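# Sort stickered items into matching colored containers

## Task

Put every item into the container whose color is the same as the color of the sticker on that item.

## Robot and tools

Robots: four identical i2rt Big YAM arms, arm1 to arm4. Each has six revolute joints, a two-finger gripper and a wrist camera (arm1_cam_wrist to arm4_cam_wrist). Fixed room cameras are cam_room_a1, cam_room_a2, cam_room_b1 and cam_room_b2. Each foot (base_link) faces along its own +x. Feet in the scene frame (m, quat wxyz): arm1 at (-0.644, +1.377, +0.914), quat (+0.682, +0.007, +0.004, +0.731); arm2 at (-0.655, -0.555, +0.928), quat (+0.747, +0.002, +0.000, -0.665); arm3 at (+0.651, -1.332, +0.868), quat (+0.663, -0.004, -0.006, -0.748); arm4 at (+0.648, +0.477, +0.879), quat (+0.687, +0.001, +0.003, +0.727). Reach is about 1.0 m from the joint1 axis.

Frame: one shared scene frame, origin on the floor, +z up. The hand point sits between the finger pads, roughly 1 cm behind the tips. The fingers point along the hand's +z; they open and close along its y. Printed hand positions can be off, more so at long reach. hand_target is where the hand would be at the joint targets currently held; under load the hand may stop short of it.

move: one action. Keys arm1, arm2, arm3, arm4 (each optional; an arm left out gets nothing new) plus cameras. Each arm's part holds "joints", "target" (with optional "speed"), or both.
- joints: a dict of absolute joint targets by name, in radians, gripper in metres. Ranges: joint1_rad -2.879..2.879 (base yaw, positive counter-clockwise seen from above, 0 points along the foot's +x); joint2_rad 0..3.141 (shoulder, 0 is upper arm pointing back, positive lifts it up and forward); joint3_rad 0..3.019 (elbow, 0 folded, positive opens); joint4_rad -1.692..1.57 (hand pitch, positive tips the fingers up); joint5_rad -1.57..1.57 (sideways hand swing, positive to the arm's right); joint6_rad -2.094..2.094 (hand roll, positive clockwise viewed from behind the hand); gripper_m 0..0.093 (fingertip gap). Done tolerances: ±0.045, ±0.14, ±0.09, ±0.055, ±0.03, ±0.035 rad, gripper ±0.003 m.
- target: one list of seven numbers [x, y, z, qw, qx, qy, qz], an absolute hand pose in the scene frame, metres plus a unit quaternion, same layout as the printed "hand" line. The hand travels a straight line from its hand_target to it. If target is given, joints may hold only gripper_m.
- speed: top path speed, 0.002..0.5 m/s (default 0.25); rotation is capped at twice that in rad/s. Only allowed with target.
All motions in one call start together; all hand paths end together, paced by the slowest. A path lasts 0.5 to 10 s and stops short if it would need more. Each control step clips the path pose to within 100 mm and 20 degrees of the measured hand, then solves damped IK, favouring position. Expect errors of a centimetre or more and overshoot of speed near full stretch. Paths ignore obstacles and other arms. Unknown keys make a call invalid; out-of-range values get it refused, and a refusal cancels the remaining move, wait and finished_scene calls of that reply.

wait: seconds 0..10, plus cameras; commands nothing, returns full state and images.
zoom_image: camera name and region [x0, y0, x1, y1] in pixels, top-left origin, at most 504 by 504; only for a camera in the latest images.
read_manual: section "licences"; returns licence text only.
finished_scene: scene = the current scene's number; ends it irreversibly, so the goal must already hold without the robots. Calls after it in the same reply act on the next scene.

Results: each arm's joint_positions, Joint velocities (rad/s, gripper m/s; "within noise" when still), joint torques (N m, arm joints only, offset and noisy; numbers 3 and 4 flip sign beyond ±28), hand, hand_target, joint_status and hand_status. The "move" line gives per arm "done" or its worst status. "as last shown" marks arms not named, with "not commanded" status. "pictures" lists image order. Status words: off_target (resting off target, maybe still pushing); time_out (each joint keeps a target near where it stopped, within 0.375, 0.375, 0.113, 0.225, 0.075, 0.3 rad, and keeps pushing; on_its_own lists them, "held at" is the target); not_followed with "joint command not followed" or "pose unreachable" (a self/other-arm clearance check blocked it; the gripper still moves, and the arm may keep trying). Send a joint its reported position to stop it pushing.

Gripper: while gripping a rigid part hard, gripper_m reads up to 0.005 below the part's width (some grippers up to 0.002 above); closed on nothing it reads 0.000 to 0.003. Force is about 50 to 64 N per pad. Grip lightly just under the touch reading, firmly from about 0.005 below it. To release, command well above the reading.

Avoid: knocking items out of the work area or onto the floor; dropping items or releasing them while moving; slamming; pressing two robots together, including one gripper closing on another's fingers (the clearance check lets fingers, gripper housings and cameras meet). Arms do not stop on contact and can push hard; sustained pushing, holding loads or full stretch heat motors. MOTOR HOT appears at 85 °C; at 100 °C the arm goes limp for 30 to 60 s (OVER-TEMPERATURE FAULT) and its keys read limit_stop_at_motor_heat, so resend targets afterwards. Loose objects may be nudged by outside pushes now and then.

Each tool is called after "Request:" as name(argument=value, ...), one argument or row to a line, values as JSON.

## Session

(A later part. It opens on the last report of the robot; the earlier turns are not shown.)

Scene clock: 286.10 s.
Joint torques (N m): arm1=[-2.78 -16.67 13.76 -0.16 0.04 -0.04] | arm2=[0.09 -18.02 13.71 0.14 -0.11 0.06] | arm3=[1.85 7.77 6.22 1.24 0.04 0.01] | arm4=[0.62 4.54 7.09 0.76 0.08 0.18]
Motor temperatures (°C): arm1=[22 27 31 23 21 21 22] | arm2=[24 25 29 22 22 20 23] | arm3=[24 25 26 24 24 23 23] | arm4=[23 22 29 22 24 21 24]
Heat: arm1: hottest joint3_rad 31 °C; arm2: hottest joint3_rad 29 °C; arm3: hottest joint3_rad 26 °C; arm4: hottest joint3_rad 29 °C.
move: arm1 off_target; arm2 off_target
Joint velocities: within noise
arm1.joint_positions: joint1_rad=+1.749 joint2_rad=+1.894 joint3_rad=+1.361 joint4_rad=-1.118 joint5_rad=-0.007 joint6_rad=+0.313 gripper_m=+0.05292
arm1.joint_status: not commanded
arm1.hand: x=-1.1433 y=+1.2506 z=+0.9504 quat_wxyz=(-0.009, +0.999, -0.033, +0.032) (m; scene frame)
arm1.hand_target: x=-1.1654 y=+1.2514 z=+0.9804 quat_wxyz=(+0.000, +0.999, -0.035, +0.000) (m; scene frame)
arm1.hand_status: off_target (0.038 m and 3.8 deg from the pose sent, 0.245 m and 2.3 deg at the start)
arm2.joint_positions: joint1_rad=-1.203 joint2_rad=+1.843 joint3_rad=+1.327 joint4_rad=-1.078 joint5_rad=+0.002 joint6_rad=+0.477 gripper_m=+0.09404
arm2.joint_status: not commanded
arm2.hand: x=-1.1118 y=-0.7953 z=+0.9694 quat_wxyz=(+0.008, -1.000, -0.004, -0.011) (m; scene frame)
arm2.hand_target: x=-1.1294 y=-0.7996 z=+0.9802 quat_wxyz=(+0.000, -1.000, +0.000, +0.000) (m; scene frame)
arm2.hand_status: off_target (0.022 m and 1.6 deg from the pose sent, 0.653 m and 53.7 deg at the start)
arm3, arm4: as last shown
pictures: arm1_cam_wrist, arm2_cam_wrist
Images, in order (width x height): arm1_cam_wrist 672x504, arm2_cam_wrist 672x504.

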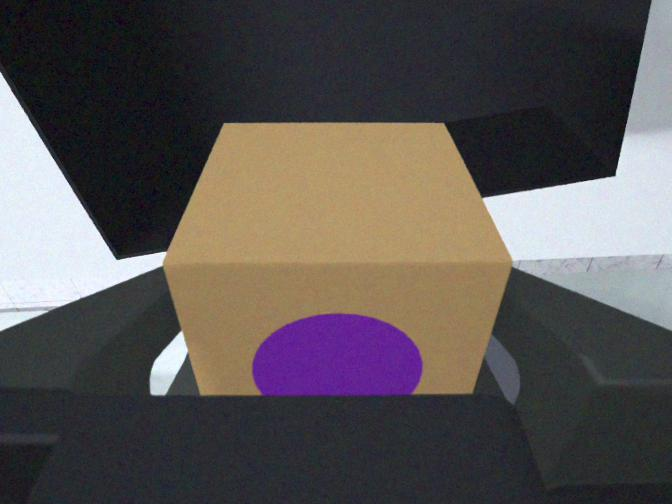

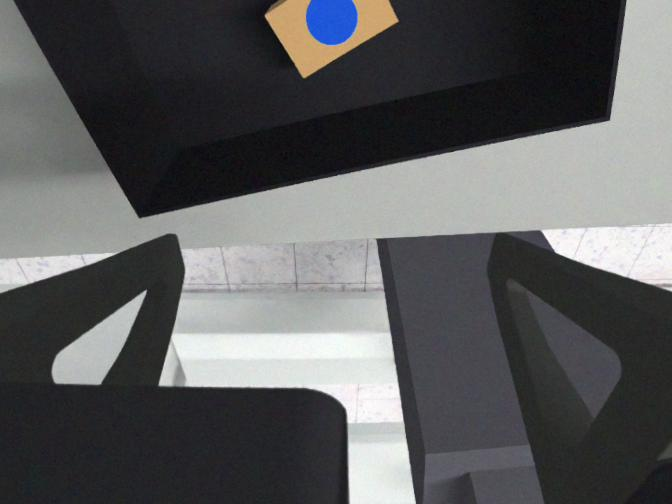

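Request:
move(
  arm1={"joints": {"joint1_rad": -2.25, "joint2_rad": 1.19, "joint3_rad": 0.997, "joint4_rad": -1.377, "joint5_rad": 0.0, "joint6_rad": 0.0}},
  arm2={"target": [-1.151, -0.80, 0.815, 0, 0.9636, 0.2672, 0], "speed": 0.2},
  cameras=["arm1_cam_wrist", "arm2_cam_wrist", "cam_room_b1", "cam_room_b2"],
)

Scene clock: 305.47 s.
Joint torques (N m): arm1=[-34.49 -6.95 9.5 0.09 -0.03 0] | arm2=[-0.21 -19.02 9.66 1.22 -0.17 -0.08] | arm3=[2.08 7.65 6.22 1.28 0.03 0.01] | arm4=[0.62 4.48 6.99 0.81 0.03 0.16]
Motor temperatures (°C): arm1=[24 27 33 23 21 21 22] | arm2=[24 25 30 22 22 20 23] | arm3=[24 25 26 24 24 23 23] | arm4=[23 22 29 22 24 21 24]
Heat: arm1: hottest joint3_rad 33 °C; arm2: hottest joint3_rad 30 °C; arm3: hottest joint3_rad 26 °C; arm4: hottest joint3_rad 29 °C.
move: arm1 time_out; arm2 off_target
Joint velocities: within noise
arm1.joint_positions: joint1_rad=-1.529 joint2_rad=+1.202 joint3_rad=+1.004 joint4_rad=-1.364 joint5_rad=+0.002 joint6_rad=+0.007 gripper_m=+0.05294
arm1.joint_status: joint1_rad time_out (moved -3.278 of -3.999); the others done
arm1.on_its_own: joint1_rad reads -1.529 and still pushes toward -1.917 since a time_out (your -2.250 is given up)
arm1.hand: x=-0.3176 y=+1.4119 z=+1.0963 quat_wxyz=(+0.003, +0.051, -0.999, -0.001) (m; scene frame)
arm1.hand_target: x=-0.3338 y=+1.2890 z=+1.0972 quat_wxyz=(+0.007, -0.138, -0.990, +0.000) (m; scene frame)
arm1.hand_status: not commanded
arm2.joint_positions: joint1_rad=-1.219 joint2_rad=+2.127 joint3_rad=+1.327 joint4_rad=-0.777 joint5_rad=+0.002 joint6_rad=-0.068 gripper_m=+0.09404
arm2.joint_status: not commanded
arm2.hand: x=-1.1407 y=-0.8001 z=+0.8229 quat_wxyz=(+0.003, -0.964, -0.265, -0.004) (m; scene frame)
arm2.hand_target: x=-1.1506 y=-0.7998 z=+0.8152 quat_wxyz=(+0.000, -0.964, -0.267, +0.000) (m; scene frame)
arm2.hand_status: off_target (0.013 m and 0.6 deg from the pose sent, 0.159 m and 30.6 deg at the start)
arm3.joint_positions: joint1_rad=+1.681 joint2_rad=+0.275 joint3_rad=+1.296 joint4_rad=-1.684 joint5_rad=+0.000 joint6_rad=-0.007 gripper_m=+0.09402
arm3.joint_status: not commanded
arm3.hand: x=+0.7196 y=-1.3263 z=+1.3407 quat_wxyz=(-0.439, +0.001, -0.898, +0.010) (m; scene frame)
arm3.hand_target: x=+0.7188 y=-1.3257 z=+1.3409 quat_wxyz=(-0.437, +0.002, -0.899, +0.006) (m; scene frame)
arm3.hand_status: not commanded
arm4.joint_positions: joint1_rad=-1.622 joint2_rad=+0.555 joint3_rad=+1.556 joint4_rad=-1.668 joint5_rad=+0.001 joint6_rad=-0.012 gripper_m=+0.09403
arm4.joint_status: not commanded
arm4.hand: x=+0.7857 y=+0.4794 z=+1.4357 quat_wxyz=(-0.435, +0.009, -0.901, +0.003) (m; scene frame)
arm4.hand_target: x=+0.7802 y=+0.4789 z=+1.4403 quat_wxyz=(-0.438, +0.001, -0.899, +0.001) (m; scene frame)
arm4.hand_status: not commanded
pictures: arm1_cam_wrist, arm2_cam_wrist, cam_room_b1, cam_room_b2
Images, in order (width x height): arm1_cam_wrist 672x504, arm2_cam_wrist 672x504, cam_room_b1 672x504, cam_room_b2 672x504.

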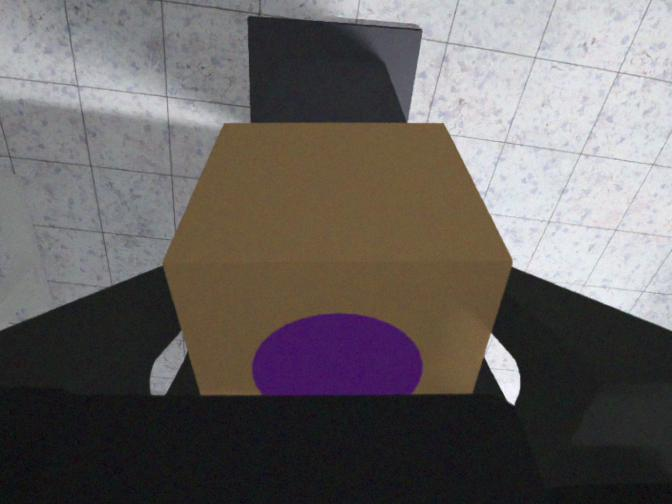

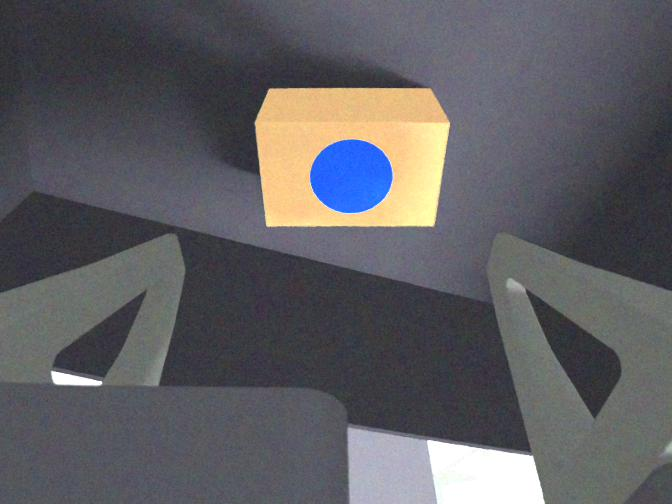

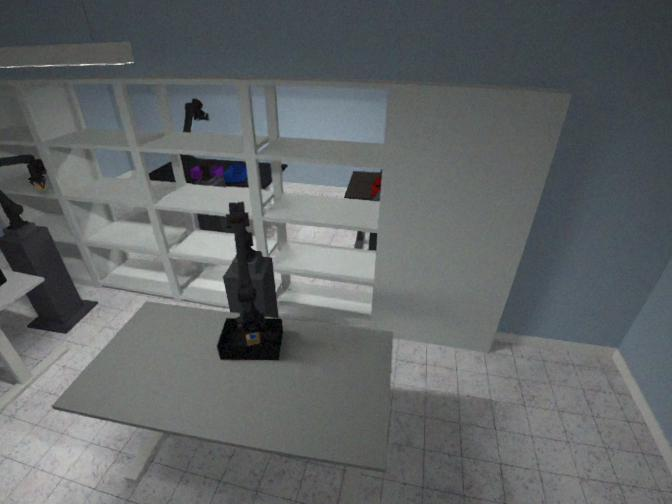

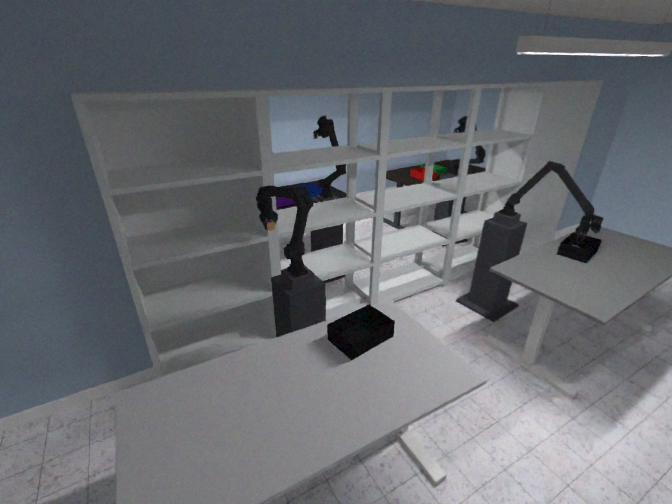

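Request:
move(
  arm1={"joints": {"joint1_rad": -1.42, "joint2_rad": 0.986, "joint3_rad": 0.852, "joint4_rad": -1.436}},
  cameras=["arm1_cam_wrist"],
)

Request:
move(
  arm1={"joints": {"joint1_rad": -2.25}},
  cameras=["arm1_cam_wrist", "cam_room_b2"],
)

Scene clock: 311.37 s.
Joint torques (N m): arm1=[-1.14 -1.85 11.85 0.32 0.06 0.13] | arm2=[0.03 -19.02 9.62 1.21 -0.17 -0.07] | arm3=[2.02 7.65 6.23 1.24 0.04 0] | arm4=[0.21 4.54 7.09 0.85 0.09 0.16]
Motor temperatures (°C): arm1=[25 27 33 23 21 21 22] | arm2=[24 25 30 22 22 20 23] | arm3=[24 25 26 24 24 23 23] | arm4=[23 22 29 22 24 21 24]
Heat: arm1: hottest joint3_rad 33 °C; arm2: hottest joint3_rad 30 °C; arm3: hottest joint3_rad 26 °C; arm4: hottest joint3_rad 29 °C.
move: arm1 done
Joint velocities: within noise
arm1.joint_positions: joint1_rad=-1.425 joint2_rad=+0.983 joint3_rad=+0.835 joint4_rad=-1.431 joint5_rad=-0.001 joint6_rad=-0.006 gripper_m=+0.05294
arm1.joint_status: all done
arm1.hand: x=-0.4025 y=+1.4285 z=+1.0915 quat_wxyz=(+0.012, +0.110, -0.994, -0.002) (m; scene frame)
arm1.hand_target: x=-0.3986 y=+1.4303 z=+1.0973 quat_wxyz=(+0.007, +0.110, -0.994, -0.002) (m; scene frame)
arm1.hand_status: not commanded
arm2, arm3, arm4: as last shown
arm2.joint_positions: joint1_rad=-1.219 joint2_rad=+2.127 joint3_rad=+1.327 joint4_rad=-0.777 joint5_rad=+0.001 joint6_rad=-0.068 gripper_m=+0.09404
arm2.hand: x=-1.1407 y=-0.8001 z=+0.8229 quat_wxyz=(+0.002, -0.964, -0.265, -0.004) (m; scene frame)
pictures: arm1_cam_wrist
Images, in order (width x height): arm1_cam_wrist 672x504.

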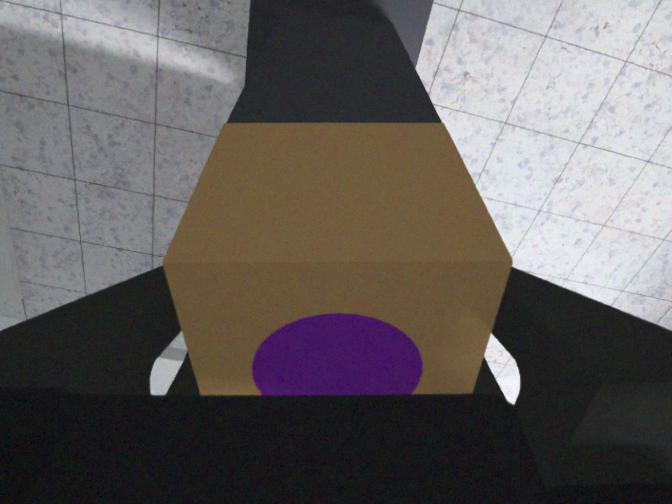

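Scene clock: 312.77 s.
Joint torques (N m): arm1=[-2.55 -2.32 11.51 0.05 -0.01 0.07] | arm2=[-0.09 -19.02 9.66 1.17 -0.17 -0.07] | arm3=[1.96 7.59 6.26 1.26 0.03 0.02] | arm4=[0.21 4.42 6.98 0.87 0.03 0.14]
Motor temperatures (°C): arm1=[25 27 33 23 21 21 22] | arm2=[24 25 30 22 22 20 23] | arm3=[24 25 26 24 24 23 23] | arm4=[23 22 29 22 24 21 24]
Heat: arm1: hottest joint3_rad 33 °C; arm2: hottest joint3_rad 30 °C; arm3: hottest joint3_rad 26 °C; arm4: hottest joint3_rad 29 °C.
move: arm1 done
Joint velocities: within noise
arm1.joint_positions: joint1_rad=-2.245 joint2_rad=+0.983 joint3_rad=+0.835 joint4_rad=-1.431 joint5_rad=+0.001 joint6_rad=-0.006 gripper_m=+0.05294
arm1.joint_status: all done
arm1.hand: x=-0.4406 y=+1.2376 z=+1.0916 quat_wxyz=(+0.012, -0.295, -0.955, +0.000) (m; scene frame)
arm1.hand_target: x=-0.4379 y=+1.2343 z=+1.0974 quat_wxyz=(+0.008, -0.300, -0.954, +0.001) (m; scene frame)
arm1.hand_status: not commanded
arm2, arm3, arm4: as last shown
pictures: arm1_cam_wrist, cam_room_b2
Images, in order (width x height): arm1_cam_wrist 672x504, cam_room_b2 672x504.

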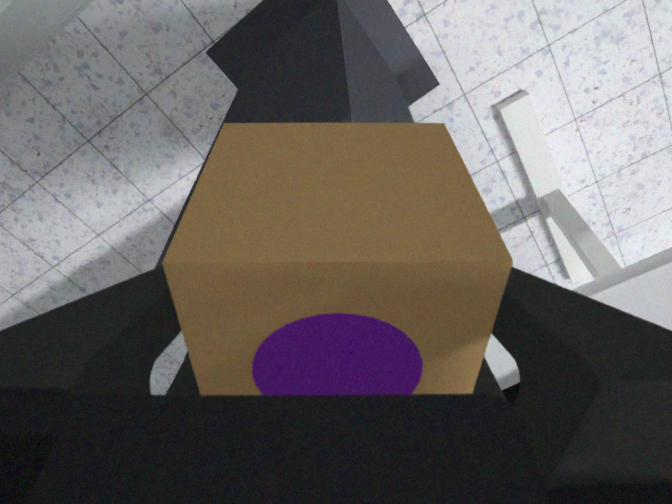

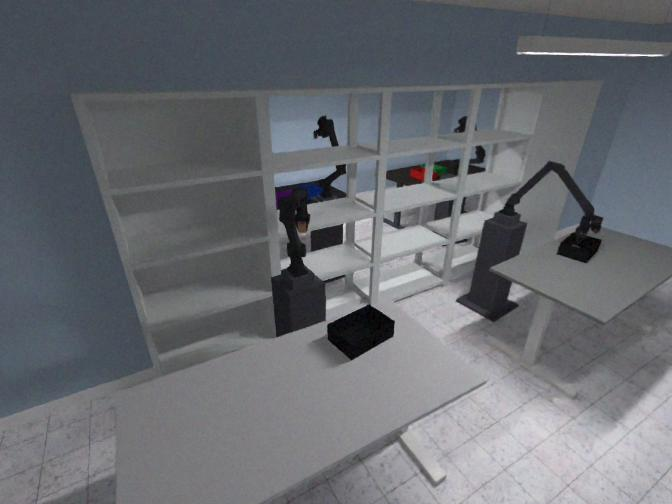

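Request:
move(
  arm1={"target": [-0.07, 0.975, 1.12, 0, 0.3007, 0.9537, 0], "speed": 0.25},
  arm2={"target": [-1.145, -0.79, 0.812, 0, 0.8704, -0.4924, 0], "speed": 0.4},
  cameras=["arm1_cam_wrist", "arm2_cam_wrist", "cam_room_b2"],
)

Scene clock: 331.33 s.
Joint torques (N m): arm1=[-2.43 -20.31 16.2 0.14 -0.09 0.03] | arm2=[-0.03 -19.96 6.78 1.14 0.06 0.2] | arm3=[1.96 7.71 6.23 1.28 0.03 0.03] | arm4=[0.44 4.37 7.04 0.83 0.04 0.18]
Motor temperatures (°C): arm1=[24 26 34 23 21 21 23] | arm2=[24 25 29 22 22 20 23] | arm3=[24 25 26 24 24 23 23] | arm4=[23 22 29 22 24 21 24]
Heat: arm1: hottest joint3_rad 34 °C; arm2: hottest joint3_rad 29 °C; arm3: hottest joint3_rad 26 °C; arm4: hottest joint3_rad 29 °C.
move: arm1 off_target; arm2 off_target
Joint velocities: within noise
arm1.joint_positions: joint1_rad=-2.245 joint2_rad=+2.222 joint3_rad=+2.343 joint4_rad=-1.685 joint5_rad=-0.005 joint6_rad=-0.006 gripper_m=+0.05294
arm1.joint_status: not commanded
arm1.hand: x=-0.0761 y=+0.9867 z=+1.0950 quat_wxyz=(+0.004, -0.295, -0.955, +0.000) (m; scene frame)
arm1.hand_target: x=-0.0716 y=+0.9761 z=+1.1197 quat_wxyz=(-0.022, -0.301, -0.953, +0.007) (m; scene frame)
arm1.hand_status: off_target (0.028 m and 0.8 deg from the pose sent, 0.455 m and 1.5 deg at the start; a joint's target at an end of its range on 28 of 88 steps)
arm2.joint_positions: joint1_rad=-1.231 joint2_rad=+2.127 joint3_rad=+1.327 joint4_rad=-0.755 joint5_rad=-0.001 joint6_rad=+1.463 gripper_m=+0.09404
arm2.joint_status: not commanded
arm2.hand: x=-1.1482 y=-0.7971 z=+0.8229 quat_wxyz=(-0.005, -0.876, +0.482, +0.004) (m; scene frame)
arm2.hand_target: x=-1.1447 y=-0.7899 z=+0.8122 quat_wxyz=(+0.000, -0.870, +0.492, +0.000) (m; scene frame)
arm2.hand_status: off_target (0.013 m and 1.6 deg from the pose sent, 0.015 m and 89.7 deg at the start)
arm3, arm4: as last shown
pictures: arm1_cam_wrist, arm2_cam_wrist, cam_room_b2
Images, in order (width x height): arm1_cam_wrist 672x504, arm2_cam_wrist 672x504, cam_room_b2 672x504.

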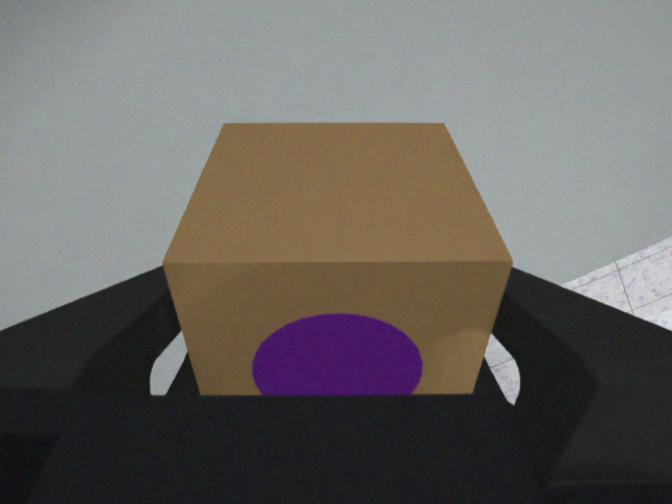

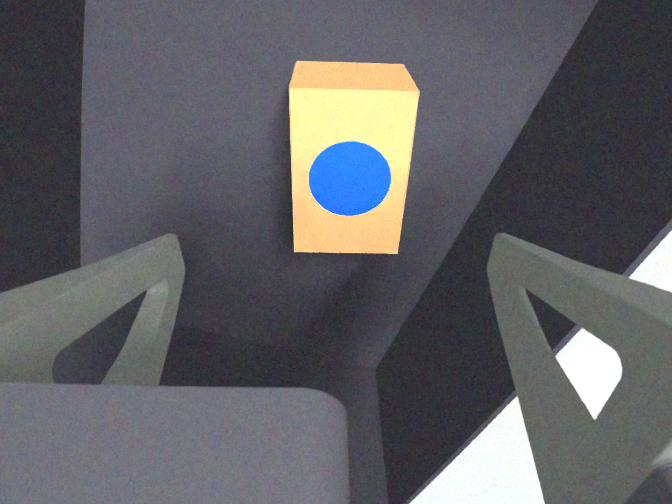

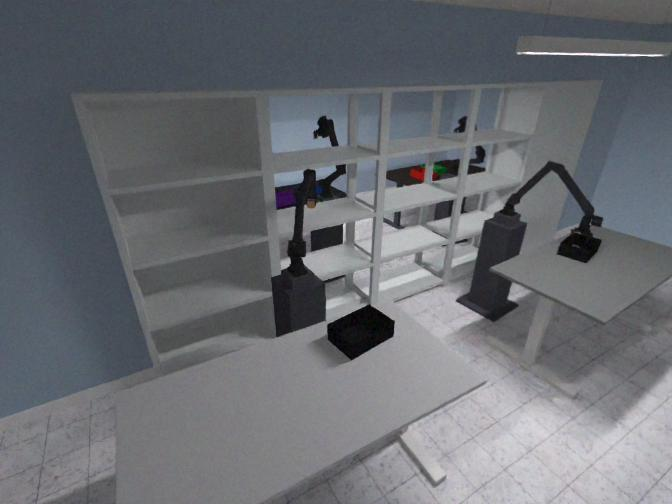

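Request:
move(
  arm1={"target": [-0.07, 0.972, 1.06, 0, 0.3007, 0.9537, 0], "speed": 0.1},
  arm2={"target": [-1.134, -0.796, 0.765, 0, 0.8704, -0.4924, 0], "joints": {"gripper_m": 0.072}, "speed": 0.1},
  cameras=["arm1_cam_wrist", "arm2_cam_wrist", "cam_room_b2"],
)

Scene clock: 350.13 s.
Joint torques (N m): arm1=[-2.32 -20.6 11.08 0.83 -0.03 0.06] | arm2=[1.44 -18.78 6.32 1.2 0.08 0.2] | arm3=[2.14 7.77 6.23 1.22 0.03 0.01] | arm4=[0.09 4.48 7.02 0.85 0.06 0.15]
Motor temperatures (°C): arm1=[23 27 37 23 21 21 23] | arm2=[24 26 29 22 22 20 23] | arm3=[24 25 26 24 24 23 23] | arm4=[23 22 29 22 24 21 24]
Heat: arm1: hottest joint3_rad 37 °C; arm2: hottest joint3_rad 29 °C; arm3: hottest joint3_rad 26 °C; arm4: hottest joint3_rad 29 °C.
move: arm1 done; arm2 off_target
Joint velocities: within noise
arm1.joint_positions: joint1_rad=-2.246 joint2_rad=+2.259 joint3_rad=+2.313 joint4_rad=-1.629 joint5_rad=-0.005 joint6_rad=-0.006 gripper_m=+0.05294
arm1.joint_status: not commanded
arm1.hand: x=-0.0699 y=+0.9812 z=+1.0588 quat_wxyz=(+0.009, -0.296, -0.955, -0.002) (m; scene frame)
arm1.hand_target: x=-0.0702 y=+0.9720 z=+1.0601 quat_wxyz=(+0.000, -0.301, -0.954, +0.000) (m; scene frame)
arm1.hand_status: done (0.009 m and 1.2 deg from the pose sent, 0.038 m and 0.8 deg at the start)
arm2.joint_positions: joint1_rad=-1.231 joint2_rad=+2.193 joint3_rad=+1.306 joint4_rad=-0.655 joint5_rad=-0.001 joint6_rad=+1.482 gripper_m=+0.07211
arm2.joint_status: all done
arm2.hand: x=-1.1450 y=-0.7957 z=+0.7832 quat_wxyz=(-0.010, -0.872, +0.490, +0.008) (m; scene frame)
arm2.hand_target: x=-1.1338 y=-0.7956 z=+0.7657 quat_wxyz=(+0.000, -0.870, +0.492, +0.000) (m; scene frame)
arm2.hand_status: off_target (0.021 m and 1.5 deg from the pose sent, 0.060 m and 1.6 deg at the start)
arm3, arm4: as last shown
pictures: arm1_cam_wrist, arm2_cam_wrist, cam_room_b2
Images, in order (width x height): arm1_cam_wrist 672x504, arm2_cam_wrist 672x504, cam_room_b2 672x504.

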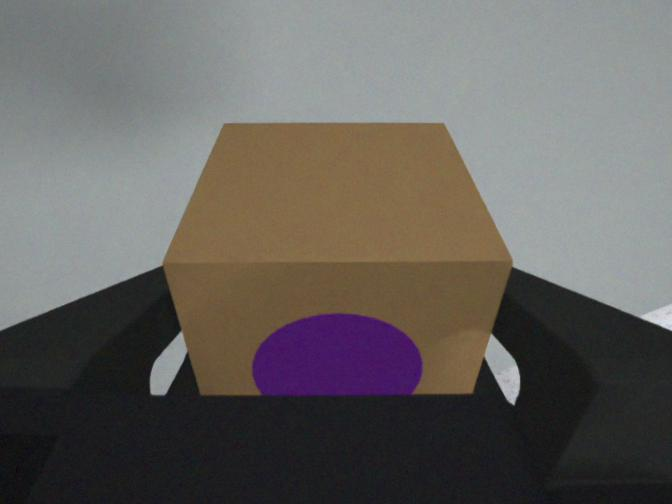

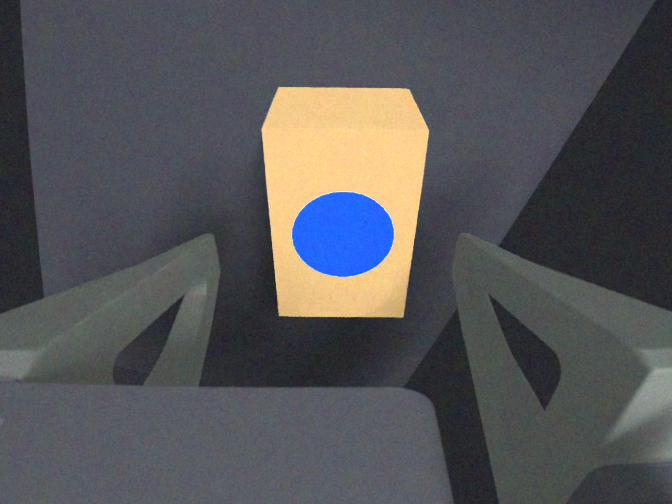

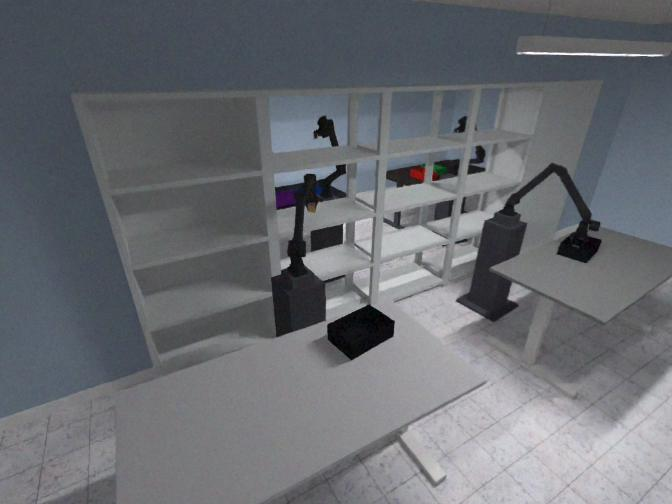

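Request:
move(
  arm1={"target": [-0.07, 0.972, 1.022, 0, 0.3007, 0.9537, 0], "speed": 0.1},
  arm2={"target": [-1.13, -0.802, 0.722, 0, 0.8704, -0.4924, 0], "speed": 0.1},
  cameras=["arm1_cam_wrist", "arm2_cam_wrist", "cam_room_b2"],
)

Scene clock: 357.93 s.
Joint torques (N m): arm1=[-2.9 -21.07 11.11 0.76 -0.05 0.02] | arm2=[1.49 -19.19 7.02 1.01 0.08 0.18] | arm3=[2.02 7.65 6.22 1.25 0.04 0.02] | arm4=[0.44 4.84 6.97 0.9 0.09 0.15]
Motor temperatures (°C): arm1=[23 27 36 23 21 21 23] | arm2=[24 26 28 22 22 20 23] | arm3=[24 25 26 24 24 23 23] | arm4=[23 22 30 22 24 21 24]
Heat: arm1: hottest joint3_rad 36 °C; arm2: hottest joint3_rad 28 °C; arm3: hottest joint3_rad 26 °C; arm4: hottest joint3_rad 30 °C.
move: arm1 done; arm2 off_target
Joint velocities: within noise
arm1.joint_positions: joint1_rad=-2.246 joint2_rad=+2.259 joint3_rad=+2.216 joint4_rad=-1.530 joint5_rad=-0.005 joint6_rad=-0.006 gripper_m=+0.05294
arm1.joint_status: not commanded
arm1.hand: x=-0.0699 y=+0.9809 z=+1.0218 quat_wxyz=(+0.008, -0.296, -0.955, -0.002) (m; scene frame)
arm1.hand_target: x=-0.0702 y=+0.9720 z=+1.0220 quat_wxyz=(+0.000, -0.301, -0.954, +0.000) (m; scene frame)
arm1.hand_status: done (0.009 m and 1.1 deg from the pose sent, 0.038 m and 1.2 deg at the start)
arm2.joint_positions: joint1_rad=-1.216 joint2_rad=+2.286 joint3_rad=+1.306 joint4_rad=-0.577 joint5_rad=-0.001 joint6_rad=+1.498 gripper_m=+0.07211
arm2.joint_status: not commanded
arm2.hand: x=-1.1338 y=-0.7985 z=+0.7351 quat_wxyz=(-0.004, -0.871, +0.491, +0.003) (m; scene frame)
arm2.hand_target: x=-1.1298 y=-0.8018 z=+0.7224 quat_wxyz=(+0.000, -0.870, +0.492, +0.000) (m; scene frame)
arm2.hand_status: off_target (0.014 m and 0.6 deg from the pose sent, 0.063 m and 1.5 deg at the start)
arm3, arm4: as last shown
pictures: arm1_cam_wrist, arm2_cam_wrist, cam_room_b2
Images, in order (width x height): arm1_cam_wrist 672x504, arm2_cam_wrist 672x504, cam_room_b2 672x504.

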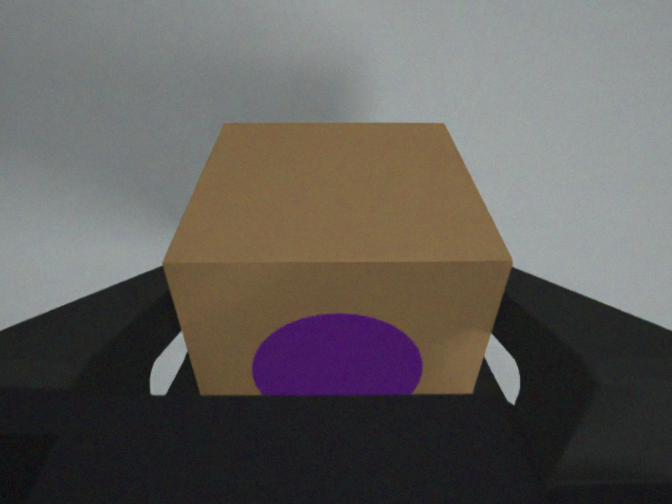

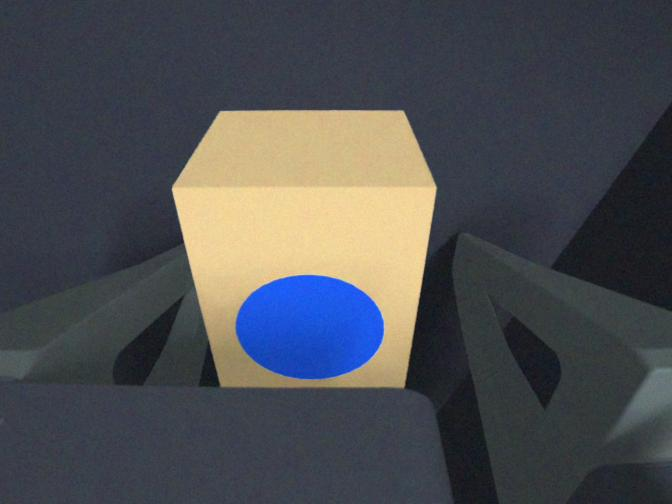

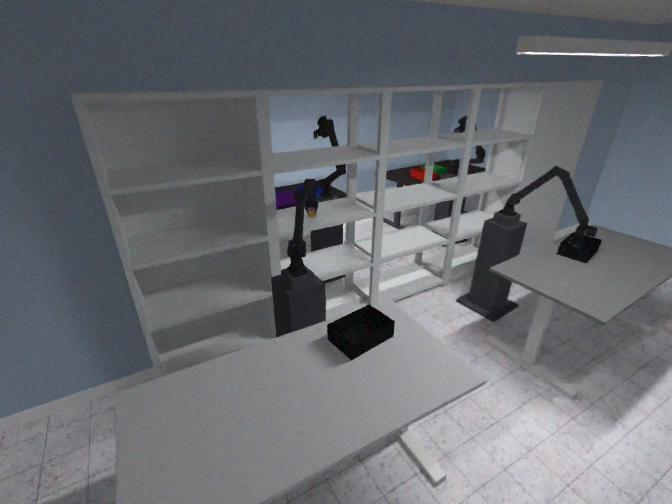

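Request:
move(
  arm1={"target": [-0.07, 0.972, 1.006, 0, 0.3007, 0.9537, 0], "speed": 0.05},
  arm2={"joints": {"gripper_m": 0.036}},
  cameras=["arm1_cam_wrist", "arm2_cam_wrist", "cam_room_a2"],
)

Scene clock: 364.47 s.
Joint torques (N m): arm1=[-3.43 -20.54 10.77 1.07 -0.02 0.03] | arm2=[1.44 -19.14 6.99 0.98 0.07 0.18] | arm3=[2.08 7.71 6.27 1.24 0.05 0.01] | arm4=[0.5 4.37 7.15 0.85 0.06 0.18]
Motor temperatures (°C): arm1=[23 27 35 23 21 21 23] | arm2=[24 26 28 22 22 20 23] | arm3=[24 25 26 24 24 23 23] | arm4=[23 22 30 22 24 21 24]
Heat: arm1: hottest joint3_rad 35 °C; arm2: hottest joint3_rad 28 °C; arm3: hottest joint3_rad 26 °C; arm4: hottest joint3_rad 30 °C.
move: arm1 done; arm2 off_target
Joint velocities: within noise
arm1.joint_positions: joint1_rad=-2.246 joint2_rad=+2.259 joint3_rad=+2.184 joint4_rad=-1.492 joint5_rad=-0.005 joint6_rad=-0.006 gripper_m=+0.05294
arm1.joint_status: not commanded
arm1.hand: x=-0.0694 y=+0.9804 z=+1.0096 quat_wxyz=(+0.005, -0.296, -0.955, -0.001) (m; scene frame)
arm1.hand_target: x=-0.0702 y=+0.9721 z=+1.0059 quat_wxyz=(+0.000, -0.301, -0.954, +0.000) (m; scene frame)
arm1.hand_status: done (0.009 m and 0.8 deg from the pose sent, 0.018 m and 1.1 deg at the start)
arm2.joint_positions: joint1_rad=-1.216 joint2_rad=+2.286 joint3_rad=+1.306 joint4_rad=-0.577 joint5_rad=-0.001 joint6_rad=+1.498 gripper_m=+0.04424
arm2.joint_status: gripper_m off_target (ended at +0.04427, target +0.03600)
arm2.hand: x=-1.1339 y=-0.7985 z=+0.7351 quat_wxyz=(-0.004, -0.871, +0.491, +0.003) (m; scene frame)
arm2.hand_target: x=-1.1298 y=-0.8019 z=+0.7224 quat_wxyz=(+0.000, -0.870, +0.492, +0.000) (m; scene frame)
arm2.hand_status: not commanded
arm3, arm4: as last shown
pictures: arm1_cam_wrist, arm2_cam_wrist, cam_room_a2
Images, in order (width x height): arm1_cam_wrist 672x504, arm2_cam_wrist 672x504, cam_room_a2 672x504.

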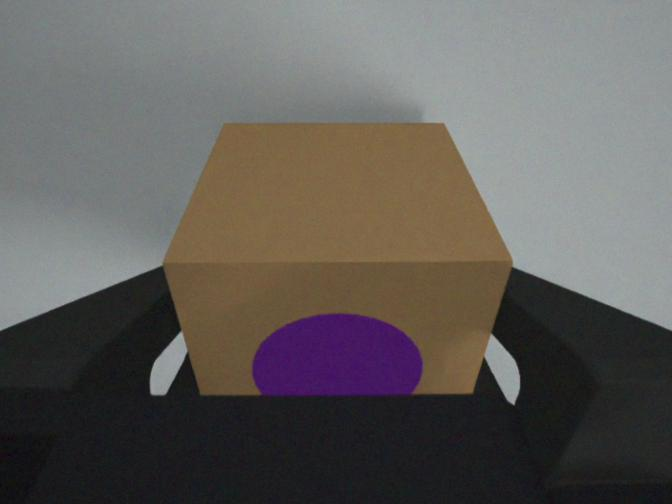

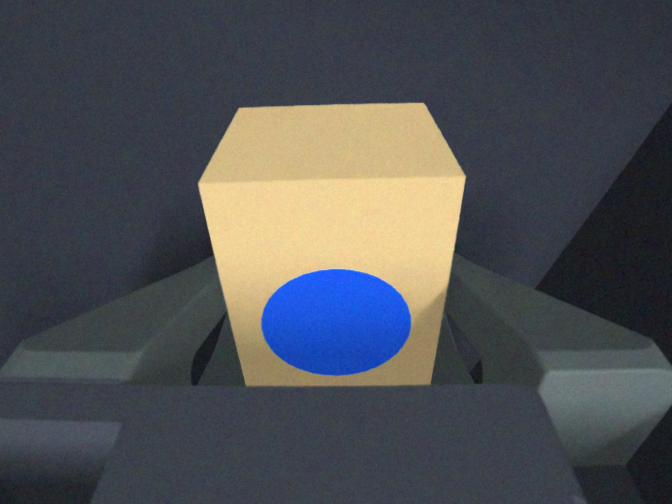

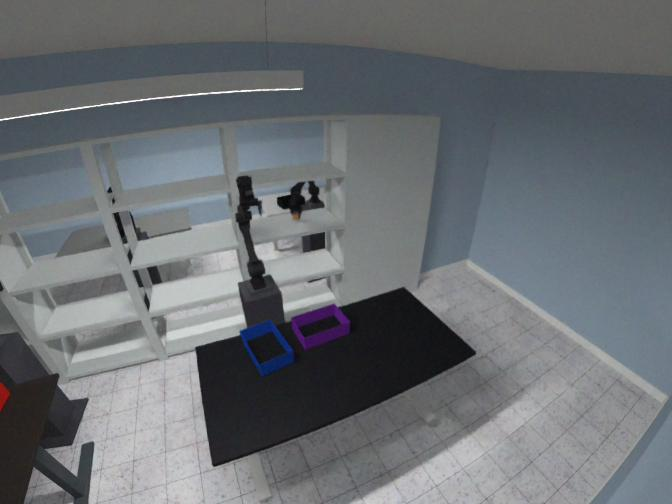

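Request:
move(
  arm1={"target": [-0.07, 0.972, 0.995, 0, 0.3007, 0.9537, 0], "speed": 0.05},
  arm2={"target": [-1.12, -0.80, 0.98, 0, 0.8704, -0.4924, 0], "speed": 0.25},
  cameras=["arm1_cam_wrist", "arm2_cam_wrist", "cam_room_a2"],
)

Request:
zoom_image(
  camera="cam_room_a2",
  region=[230, 150, 350, 240],
)

Scene clock: 369.50 s.
Joint torques (N m): arm1=[-2.49 -19.78 9.39 1.22 -0.03 0.05] | arm2=[1.44 -18.67 13.01 0.03 0.04 0.21] | arm3=[2.14 7.65 6.26 1.25 0.04 0.02] | arm4=[0.26 4.6 6.97 0.87 0.08 0.18]
Motor temperatures (°C): arm1=[22 27 35 23 21 21 23] | arm2=[24 26 28 22 22 20 23] | arm3=[24 25 26 24 24 23 23] | arm4=[23 22 30 22 24 21 24]
Heat: arm1: hottest joint3_rad 35 °C; arm2: hottest joint3_rad 28 °C; arm3: hottest joint3_rad 26 °C; arm4: hottest joint3_rad 30 °C.
move: arm1 off_target; arm2 off_target
Joint velocities: within noise
arm1.joint_positions: joint1_rad=-2.246 joint2_rad=+2.259 joint3_rad=+2.174 joint4_rad=-1.476 joint5_rad=-0.005 joint6_rad=-0.006 gripper_m=+0.05294
arm1.joint_status: not commanded
arm1.hand: x=-0.0685 y=+0.9797 z=+1.0059 quat_wxyz=(+0.002, -0.296, -0.955, +0.000) (m; scene frame)
arm1.hand_target: x=-0.0703 y=+0.9721 z=+0.9951 quat_wxyz=(+0.000, -0.301, -0.954, +0.000) (m; scene frame)
arm1.hand_status: off_target (0.013 m and 0.6 deg from the pose sent, 0.017 m and 0.8 deg at the start)
arm2.joint_positions: joint1_rad=-1.213 joint2_rad=+1.833 joint3_rad=+1.304 joint4_rad=-1.068 joint5_rad=-0.001 joint6_rad=+1.500 gripper_m=+0.04424
arm2.joint_status: not commanded
arm2.hand: x=-1.1077 y=-0.7877 z=+0.9666 quat_wxyz=(+0.013, -0.871, +0.491, -0.008) (m; scene frame)
arm2.hand_target: x=-1.1193 y=-0.7998 z=+0.9802 quat_wxyz=(+0.000, -0.870, +0.492, +0.000) (m; scene frame)
arm2.hand_status: off_target (0.022 m and 1.7 deg from the pose sent, 0.245 m and 0.6 deg at the start)
arm3, arm4: as last shown
pictures: arm1_cam_wrist, arm2_cam_wrist, cam_room_a2
Images, in order (width x height): arm1_cam_wrist 672x504, arm2_cam_wrist 672x504, cam_room_a2 672x504.

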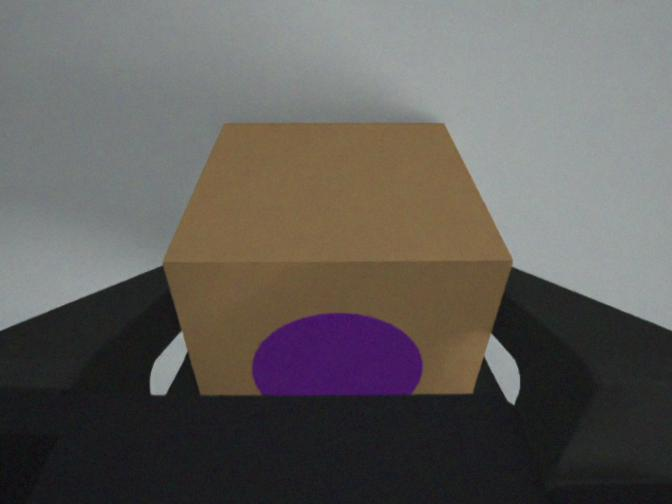

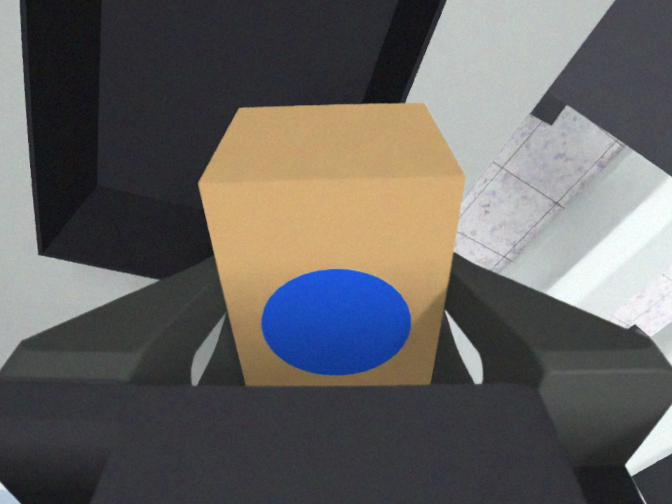

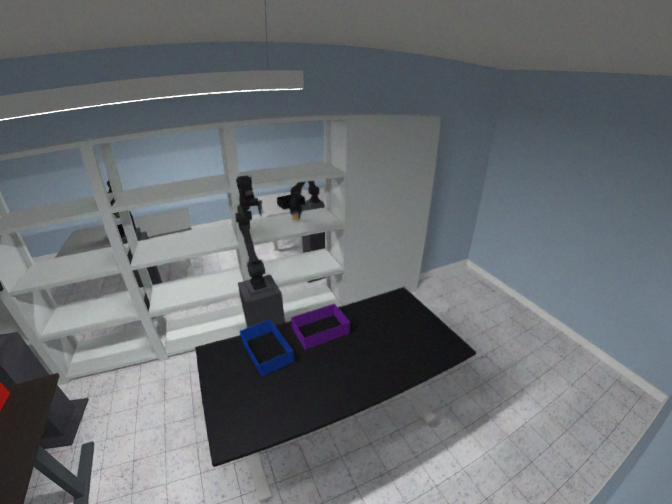

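Scaled by 4.200.

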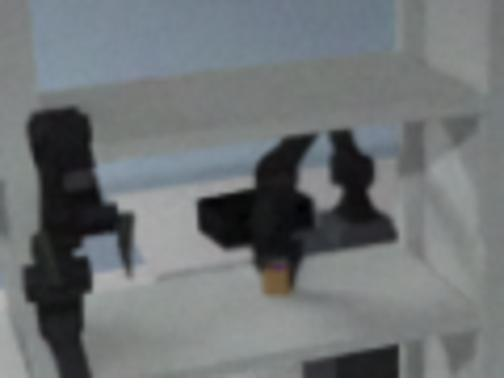

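Request:
move(
  arm1={"target": [-0.07, 0.972, 0.985, 0, 0.3007, 0.9537, 0], "speed": 0.05},
  cameras=["arm1_cam_wrist"],
)

Scene clock: 372.57 s.
Joint torques (N m): arm1=[-2.78 -19.6 8.55 1.69 -0.07 0.01] | arm2=[1.49 -18.73 13.04 0.1 0.04 0.21] | arm3=[2.08 7.65 6.27 1.24 0.03 0.02] | arm4=[0.5 4.42 7.05 0.84 0.08 0.16]
Motor temperatures (°C): arm1=[22 27 35 23 21 21 23] | arm2=[24 26 29 22 22 20 23] | arm3=[24 25 26 24 24 23 23] | arm4=[23 22 30 22 24 21 24]
Heat: arm1: hottest joint3_rad 35 °C; arm2: hottest joint3_rad 29 °C; arm3: hottest joint3_rad 26 °C; arm4: hottest joint3_rad 30 °C.
move: arm1 off_target
Joint velocities: within noise
arm1.joint_positions: joint1_rad=-2.246 joint2_rad=+2.254 joint3_rad=+2.164 joint4_rad=-1.465 joint5_rad=-0.005 joint6_rad=-0.006 gripper_m=+0.05294
arm1.joint_status: not commanded
arm1.hand: x=-0.0686 y=+0.9798 z=+1.0049 quat_wxyz=(+0.000, -0.296, -0.955, +0.001) (m; scene frame)
arm1.hand_target: x=-0.0705 y=+0.9723 z=+0.9853 quat_wxyz=(+0.000, -0.301, -0.954, +0.000) (m; scene frame)
arm1.hand_status: off_target (0.021 m and 0.6 deg from the pose sent, 0.022 m and 0.7 deg at the start)
arm2: as last shown
arm2.joint_positions: joint1_rad=-1.213 joint2_rad=+1.833 joint3_rad=+1.304 joint4_rad=-1.069 joint5_rad=-0.001 joint6_rad=+1.500 gripper_m=+0.04424
arm2.hand: x=-1.1076 y=-0.7877 z=+0.9666 quat_wxyz=(+0.013, -0.871, +0.491, -0.008) (m; scene frame)
arm3.joint_positions: joint1_rad=+1.681 joint2_rad=+0.275 joint3_rad=+1.296 joint4_rad=-1.684 joint5_rad=+0.000 joint6_rad=-0.007 gripper_m=+0.09402
arm3.joint_status: not commanded
arm3.hand: x=+0.7196 y=-1.3263 z=+1.3407 quat_wxyz=(-0.439, +0.001, -0.898, +0.010) (m; scene frame)
arm3.hand_target: x=+0.7188 y=-1.3257 z=+1.3409 quat_wxyz=(-0.437, +0.002, -0.899, +0.006) (m; scene frame)
arm3.hand_status: not commanded
arm4.joint_positions: joint1_rad=-1.622 joint2_rad=+0.555 joint3_rad=+1.556 joint4_rad=-1.668 joint5_rad=+0.001 joint6_rad=-0.012 gripper_m=+0.09403
arm4.joint_status: not commanded
arm4.hand: x=+0.7857 y=+0.4794 z=+1.4357 quat_wxyz=(-0.435, +0.009, -0.901, +0.003) (m; scene frame)
arm4.hand_target: x=+0.7802 y=+0.4789 z=+1.4403 quat_wxyz=(-0.438, +0.001, -0.899, +0.001) (m; scene frame)
arm4.hand_status: not commanded
pictures: arm1_cam_wrist
Images, in order (width x height): arm1_cam_wrist 672x504.

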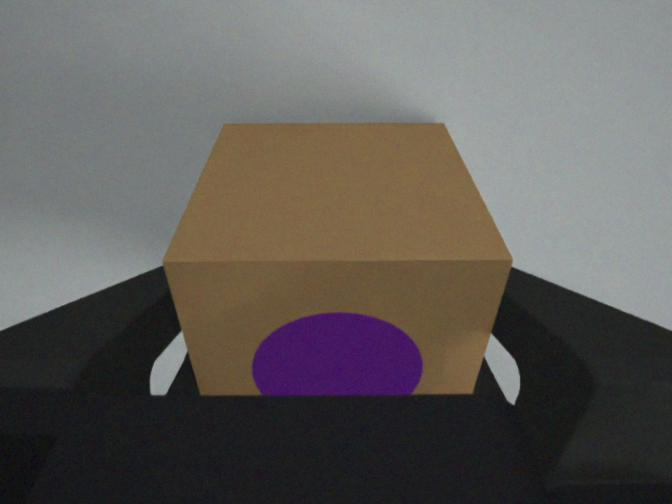

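Request:
move(
  arm1={"target": [-0.0695, 0.9735, 1.004, 0, 0.3007, 0.9537, 0], "joints": {"gripper_m": 0.085}, "speed": 0.05},
  arm2={"joints": {"joint1_rad": 0.5, "joint2_rad": 0.986, "joint3_rad": 0.852, "joint4_rad": -1.436, "joint5_rad": 0.0, "joint6_rad": 0.0}},
  cameras=["arm1_cam_wrist", "arm2_cam_wrist"],
)

Scene clock: 383.03 s.
Joint torques (N m): arm1=[-1.49 -20.31 12.67 0.12 -0.04 0.06] | arm2=[0.85 -6.3 9.84 0.21 0.07 -0.07] | arm3=[1.96 7.59 6.26 1.28 0.03 0.01] | arm4=[0.5 4.84 7.02 0.79 0.04 0.16]
Motor temperatures (°C): arm1=[22 27 34 23 21 21 23] | arm2=[24 26 30 22 22 20 24] | arm3=[24 25 26 24 24 23 23] | arm4=[23 22 30 22 24 21 24]
Heat: arm1: hottest joint3_rad 34 °C; arm2: hottest joint3_rad 30 °C; arm3: hottest joint3_rad 26 °C; arm4: hottest joint3_rad 30 °C.
move: arm1 done; arm2 done
Joint velocities: within noise
arm1.joint_positions: joint1_rad=-2.249 joint2_rad=+2.256 joint3_rad=+2.154 joint4_rad=-1.459 joint5_rad=-0.005 joint6_rad=-0.006 gripper_m=+0.08496
arm1.joint_status: all done
arm1.hand: x=-0.0711 y=+0.9786 z=+1.0003 quat_wxyz=(+0.002, -0.298, -0.955, +0.000) (m; scene frame)
arm1.hand_target: x=-0.0696 y=+0.9736 z=+1.0039 quat_wxyz=(+0.000, -0.301, -0.954, +0.000) (m; scene frame)
arm1.hand_status: done (0.007 m and 0.5 deg from the pose sent, 0.007 m and 0.6 deg at the start)
arm2.joint_positions: joint1_rad=+0.497 joint2_rad=+0.988 joint3_rad=+0.865 joint4_rad=-1.423 joint5_rad=-0.002 joint6_rad=+0.014 gripper_m=+0.04408
arm2.joint_status: all done
arm2.hand: x=-0.5082 y=-0.7647 z=+1.1193 quat_wxyz=(-0.012, -0.466, -0.885, +0.003) (m; scene frame)
arm2.hand_target: x=-0.5122 y=-0.7586 z=+1.1147 quat_wxyz=(+0.000, -0.459, -0.888, -0.002) (m; scene frame)
arm2.hand_status: not commanded
arm3, arm4: as last shown
pictures: arm1_cam_wrist, arm2_cam_wrist
Images, in order (width x height): arm1_cam_wrist 672x504, arm2_cam_wrist 672x504.

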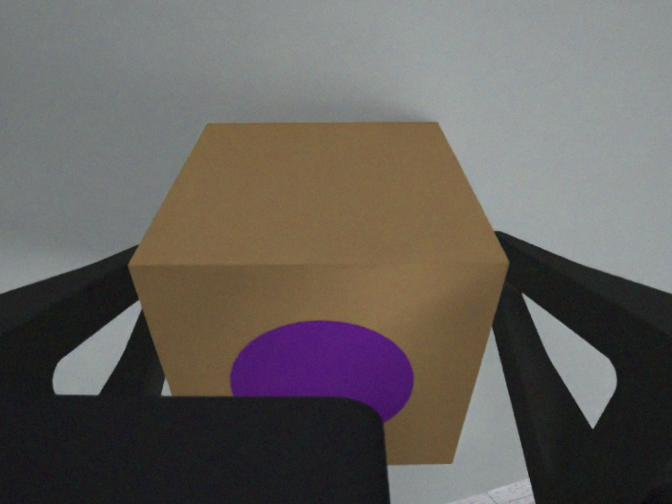

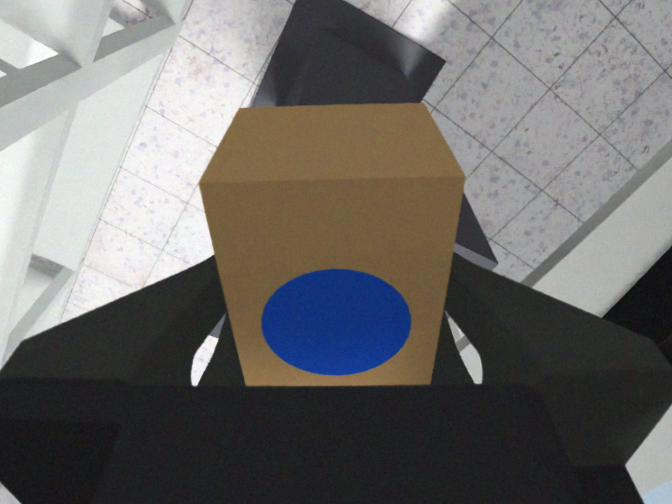

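Request:
move(
  arm1={"target": [-0.0695, 0.9735, 1.12, 0, 0.3007, 0.9537, 0], "speed": 0.2},
  arm2={"joints": {"joint1_rad": 2.12}},
  arm4={"joints": {"joint1_rad": 0.906, "joint2_rad": 0.803, "joint3_rad": 0.831, "joint4_rad": -0.90, "joint5_rad": 0, "joint6_rad": 0}},
  cameras=["arm1_cam_wrist", "arm2_cam_wrist", "arm4_cam_wrist"],
)

Scene clock: 406.20 s.
Joint torques (N m): arm1=[-2.96 -22.3 14.9 0.01 -0.04 0.05] | arm2=[0.97 -6.18 9.88 0.23 0.02 -0.06] | arm3=[1.96 7.65 6.23 1.26 0.04 0.01] | arm4=[0.79 -4.89 9.06 1.42 0.14 0.17]
Motor temperatures (°C): arm1=[22 29 35 23 21 21 22] | arm2=[24 26 31 22 22 20 24] | arm3=[24 25 26 24 24 23 23] | arm4=[23 22 30 22 24 21 24]
Heat: arm1: hottest joint3_rad 35 °C; arm2: hottest joint3_rad 31 °C; arm3: hottest joint3_rad 26 °C; arm4: hottest joint3_rad 30 °C.
move: arm1 off_target; arm2 done; arm4 done
Joint velocities: within noise
arm1.joint_positions: joint1_rad=-2.249 joint2_rad=+2.240 joint3_rad=+2.364 joint4_rad=-1.684 joint5_rad=-0.006 joint6_rad=-0.006 gripper_m=+0.08496
arm1.joint_status: not commanded
arm1.hand: x=-0.0736 y=+0.9812 z=+1.0910 quat_wxyz=(+0.002, -0.298, -0.955, +0.000) (m; scene frame)
arm1.hand_target: x=-0.0708 y=+0.9745 z=+1.1195 quat_wxyz=(-0.024, -0.301, -0.953, +0.008) (m; scene frame)
arm1.hand_status: off_target (0.030 m and 0.4 deg from the pose sent, 0.120 m and 0.5 deg at the start; a joint's target at an end of its range on 50 of 65 steps)
arm2.joint_positions: joint1_rad=+2.118 joint2_rad=+0.988 joint3_rad=+0.865 joint4_rad=-1.423 joint5_rad=-0.001 joint6_rad=+0.013 gripper_m=+0.04399
arm2.joint_status: all done
arm2.hand: x=-0.4540 y=-0.3988 z=+1.1206 quat_wxyz=(-0.013, +0.320, -0.947, -0.006) (m; scene frame)
arm2.hand_target: x=-0.4600 y=-0.4029 z=+1.1159 quat_wxyz=(-0.002, +0.327, -0.945, -0.001) (m; scene frame)
arm2.hand_status: not commanded
arm3: as last shown
arm4.joint_positions: joint1_rad=+0.904 joint2_rad=+0.816 joint3_rad=+0.837 joint4_rad=-0.912 joint5_rad=-0.002 joint6_rad=-0.011 gripper_m=+0.09407
arm4.joint_status: all done
arm4.hand: x=+0.3638 y=+0.6780 z=+1.1498 quat_wxyz=(-0.099, +0.900, -0.279, -0.320) (m; scene frame)
arm4.hand_target: x=+0.3641 y=+0.6774 z=+1.1525 quat_wxyz=(-0.100, +0.896, -0.282, -0.328) (m; scene frame)
arm4.hand_status: not commanded
pictures: arm1_cam_wrist, arm2_cam_wrist, arm4_cam_wrist
Images, in order (width x height): arm1_cam_wrist 672x504, arm2_cam_wrist 672x504, arm4_cam_wrist 672x504.

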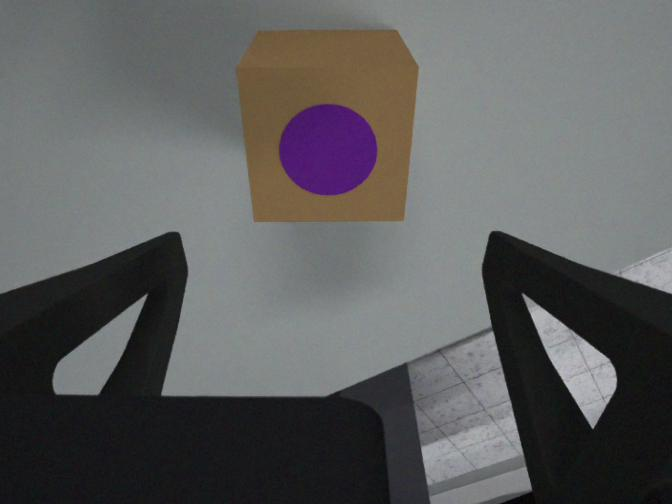

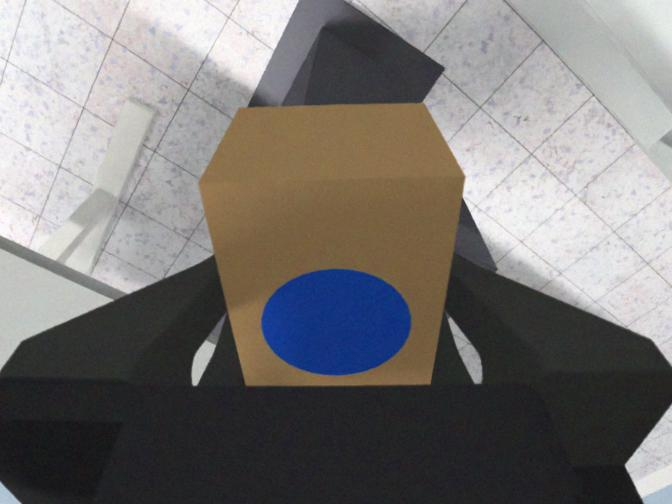

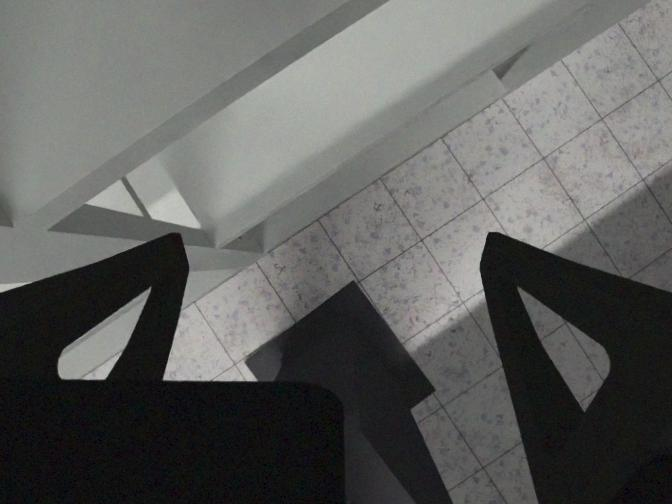

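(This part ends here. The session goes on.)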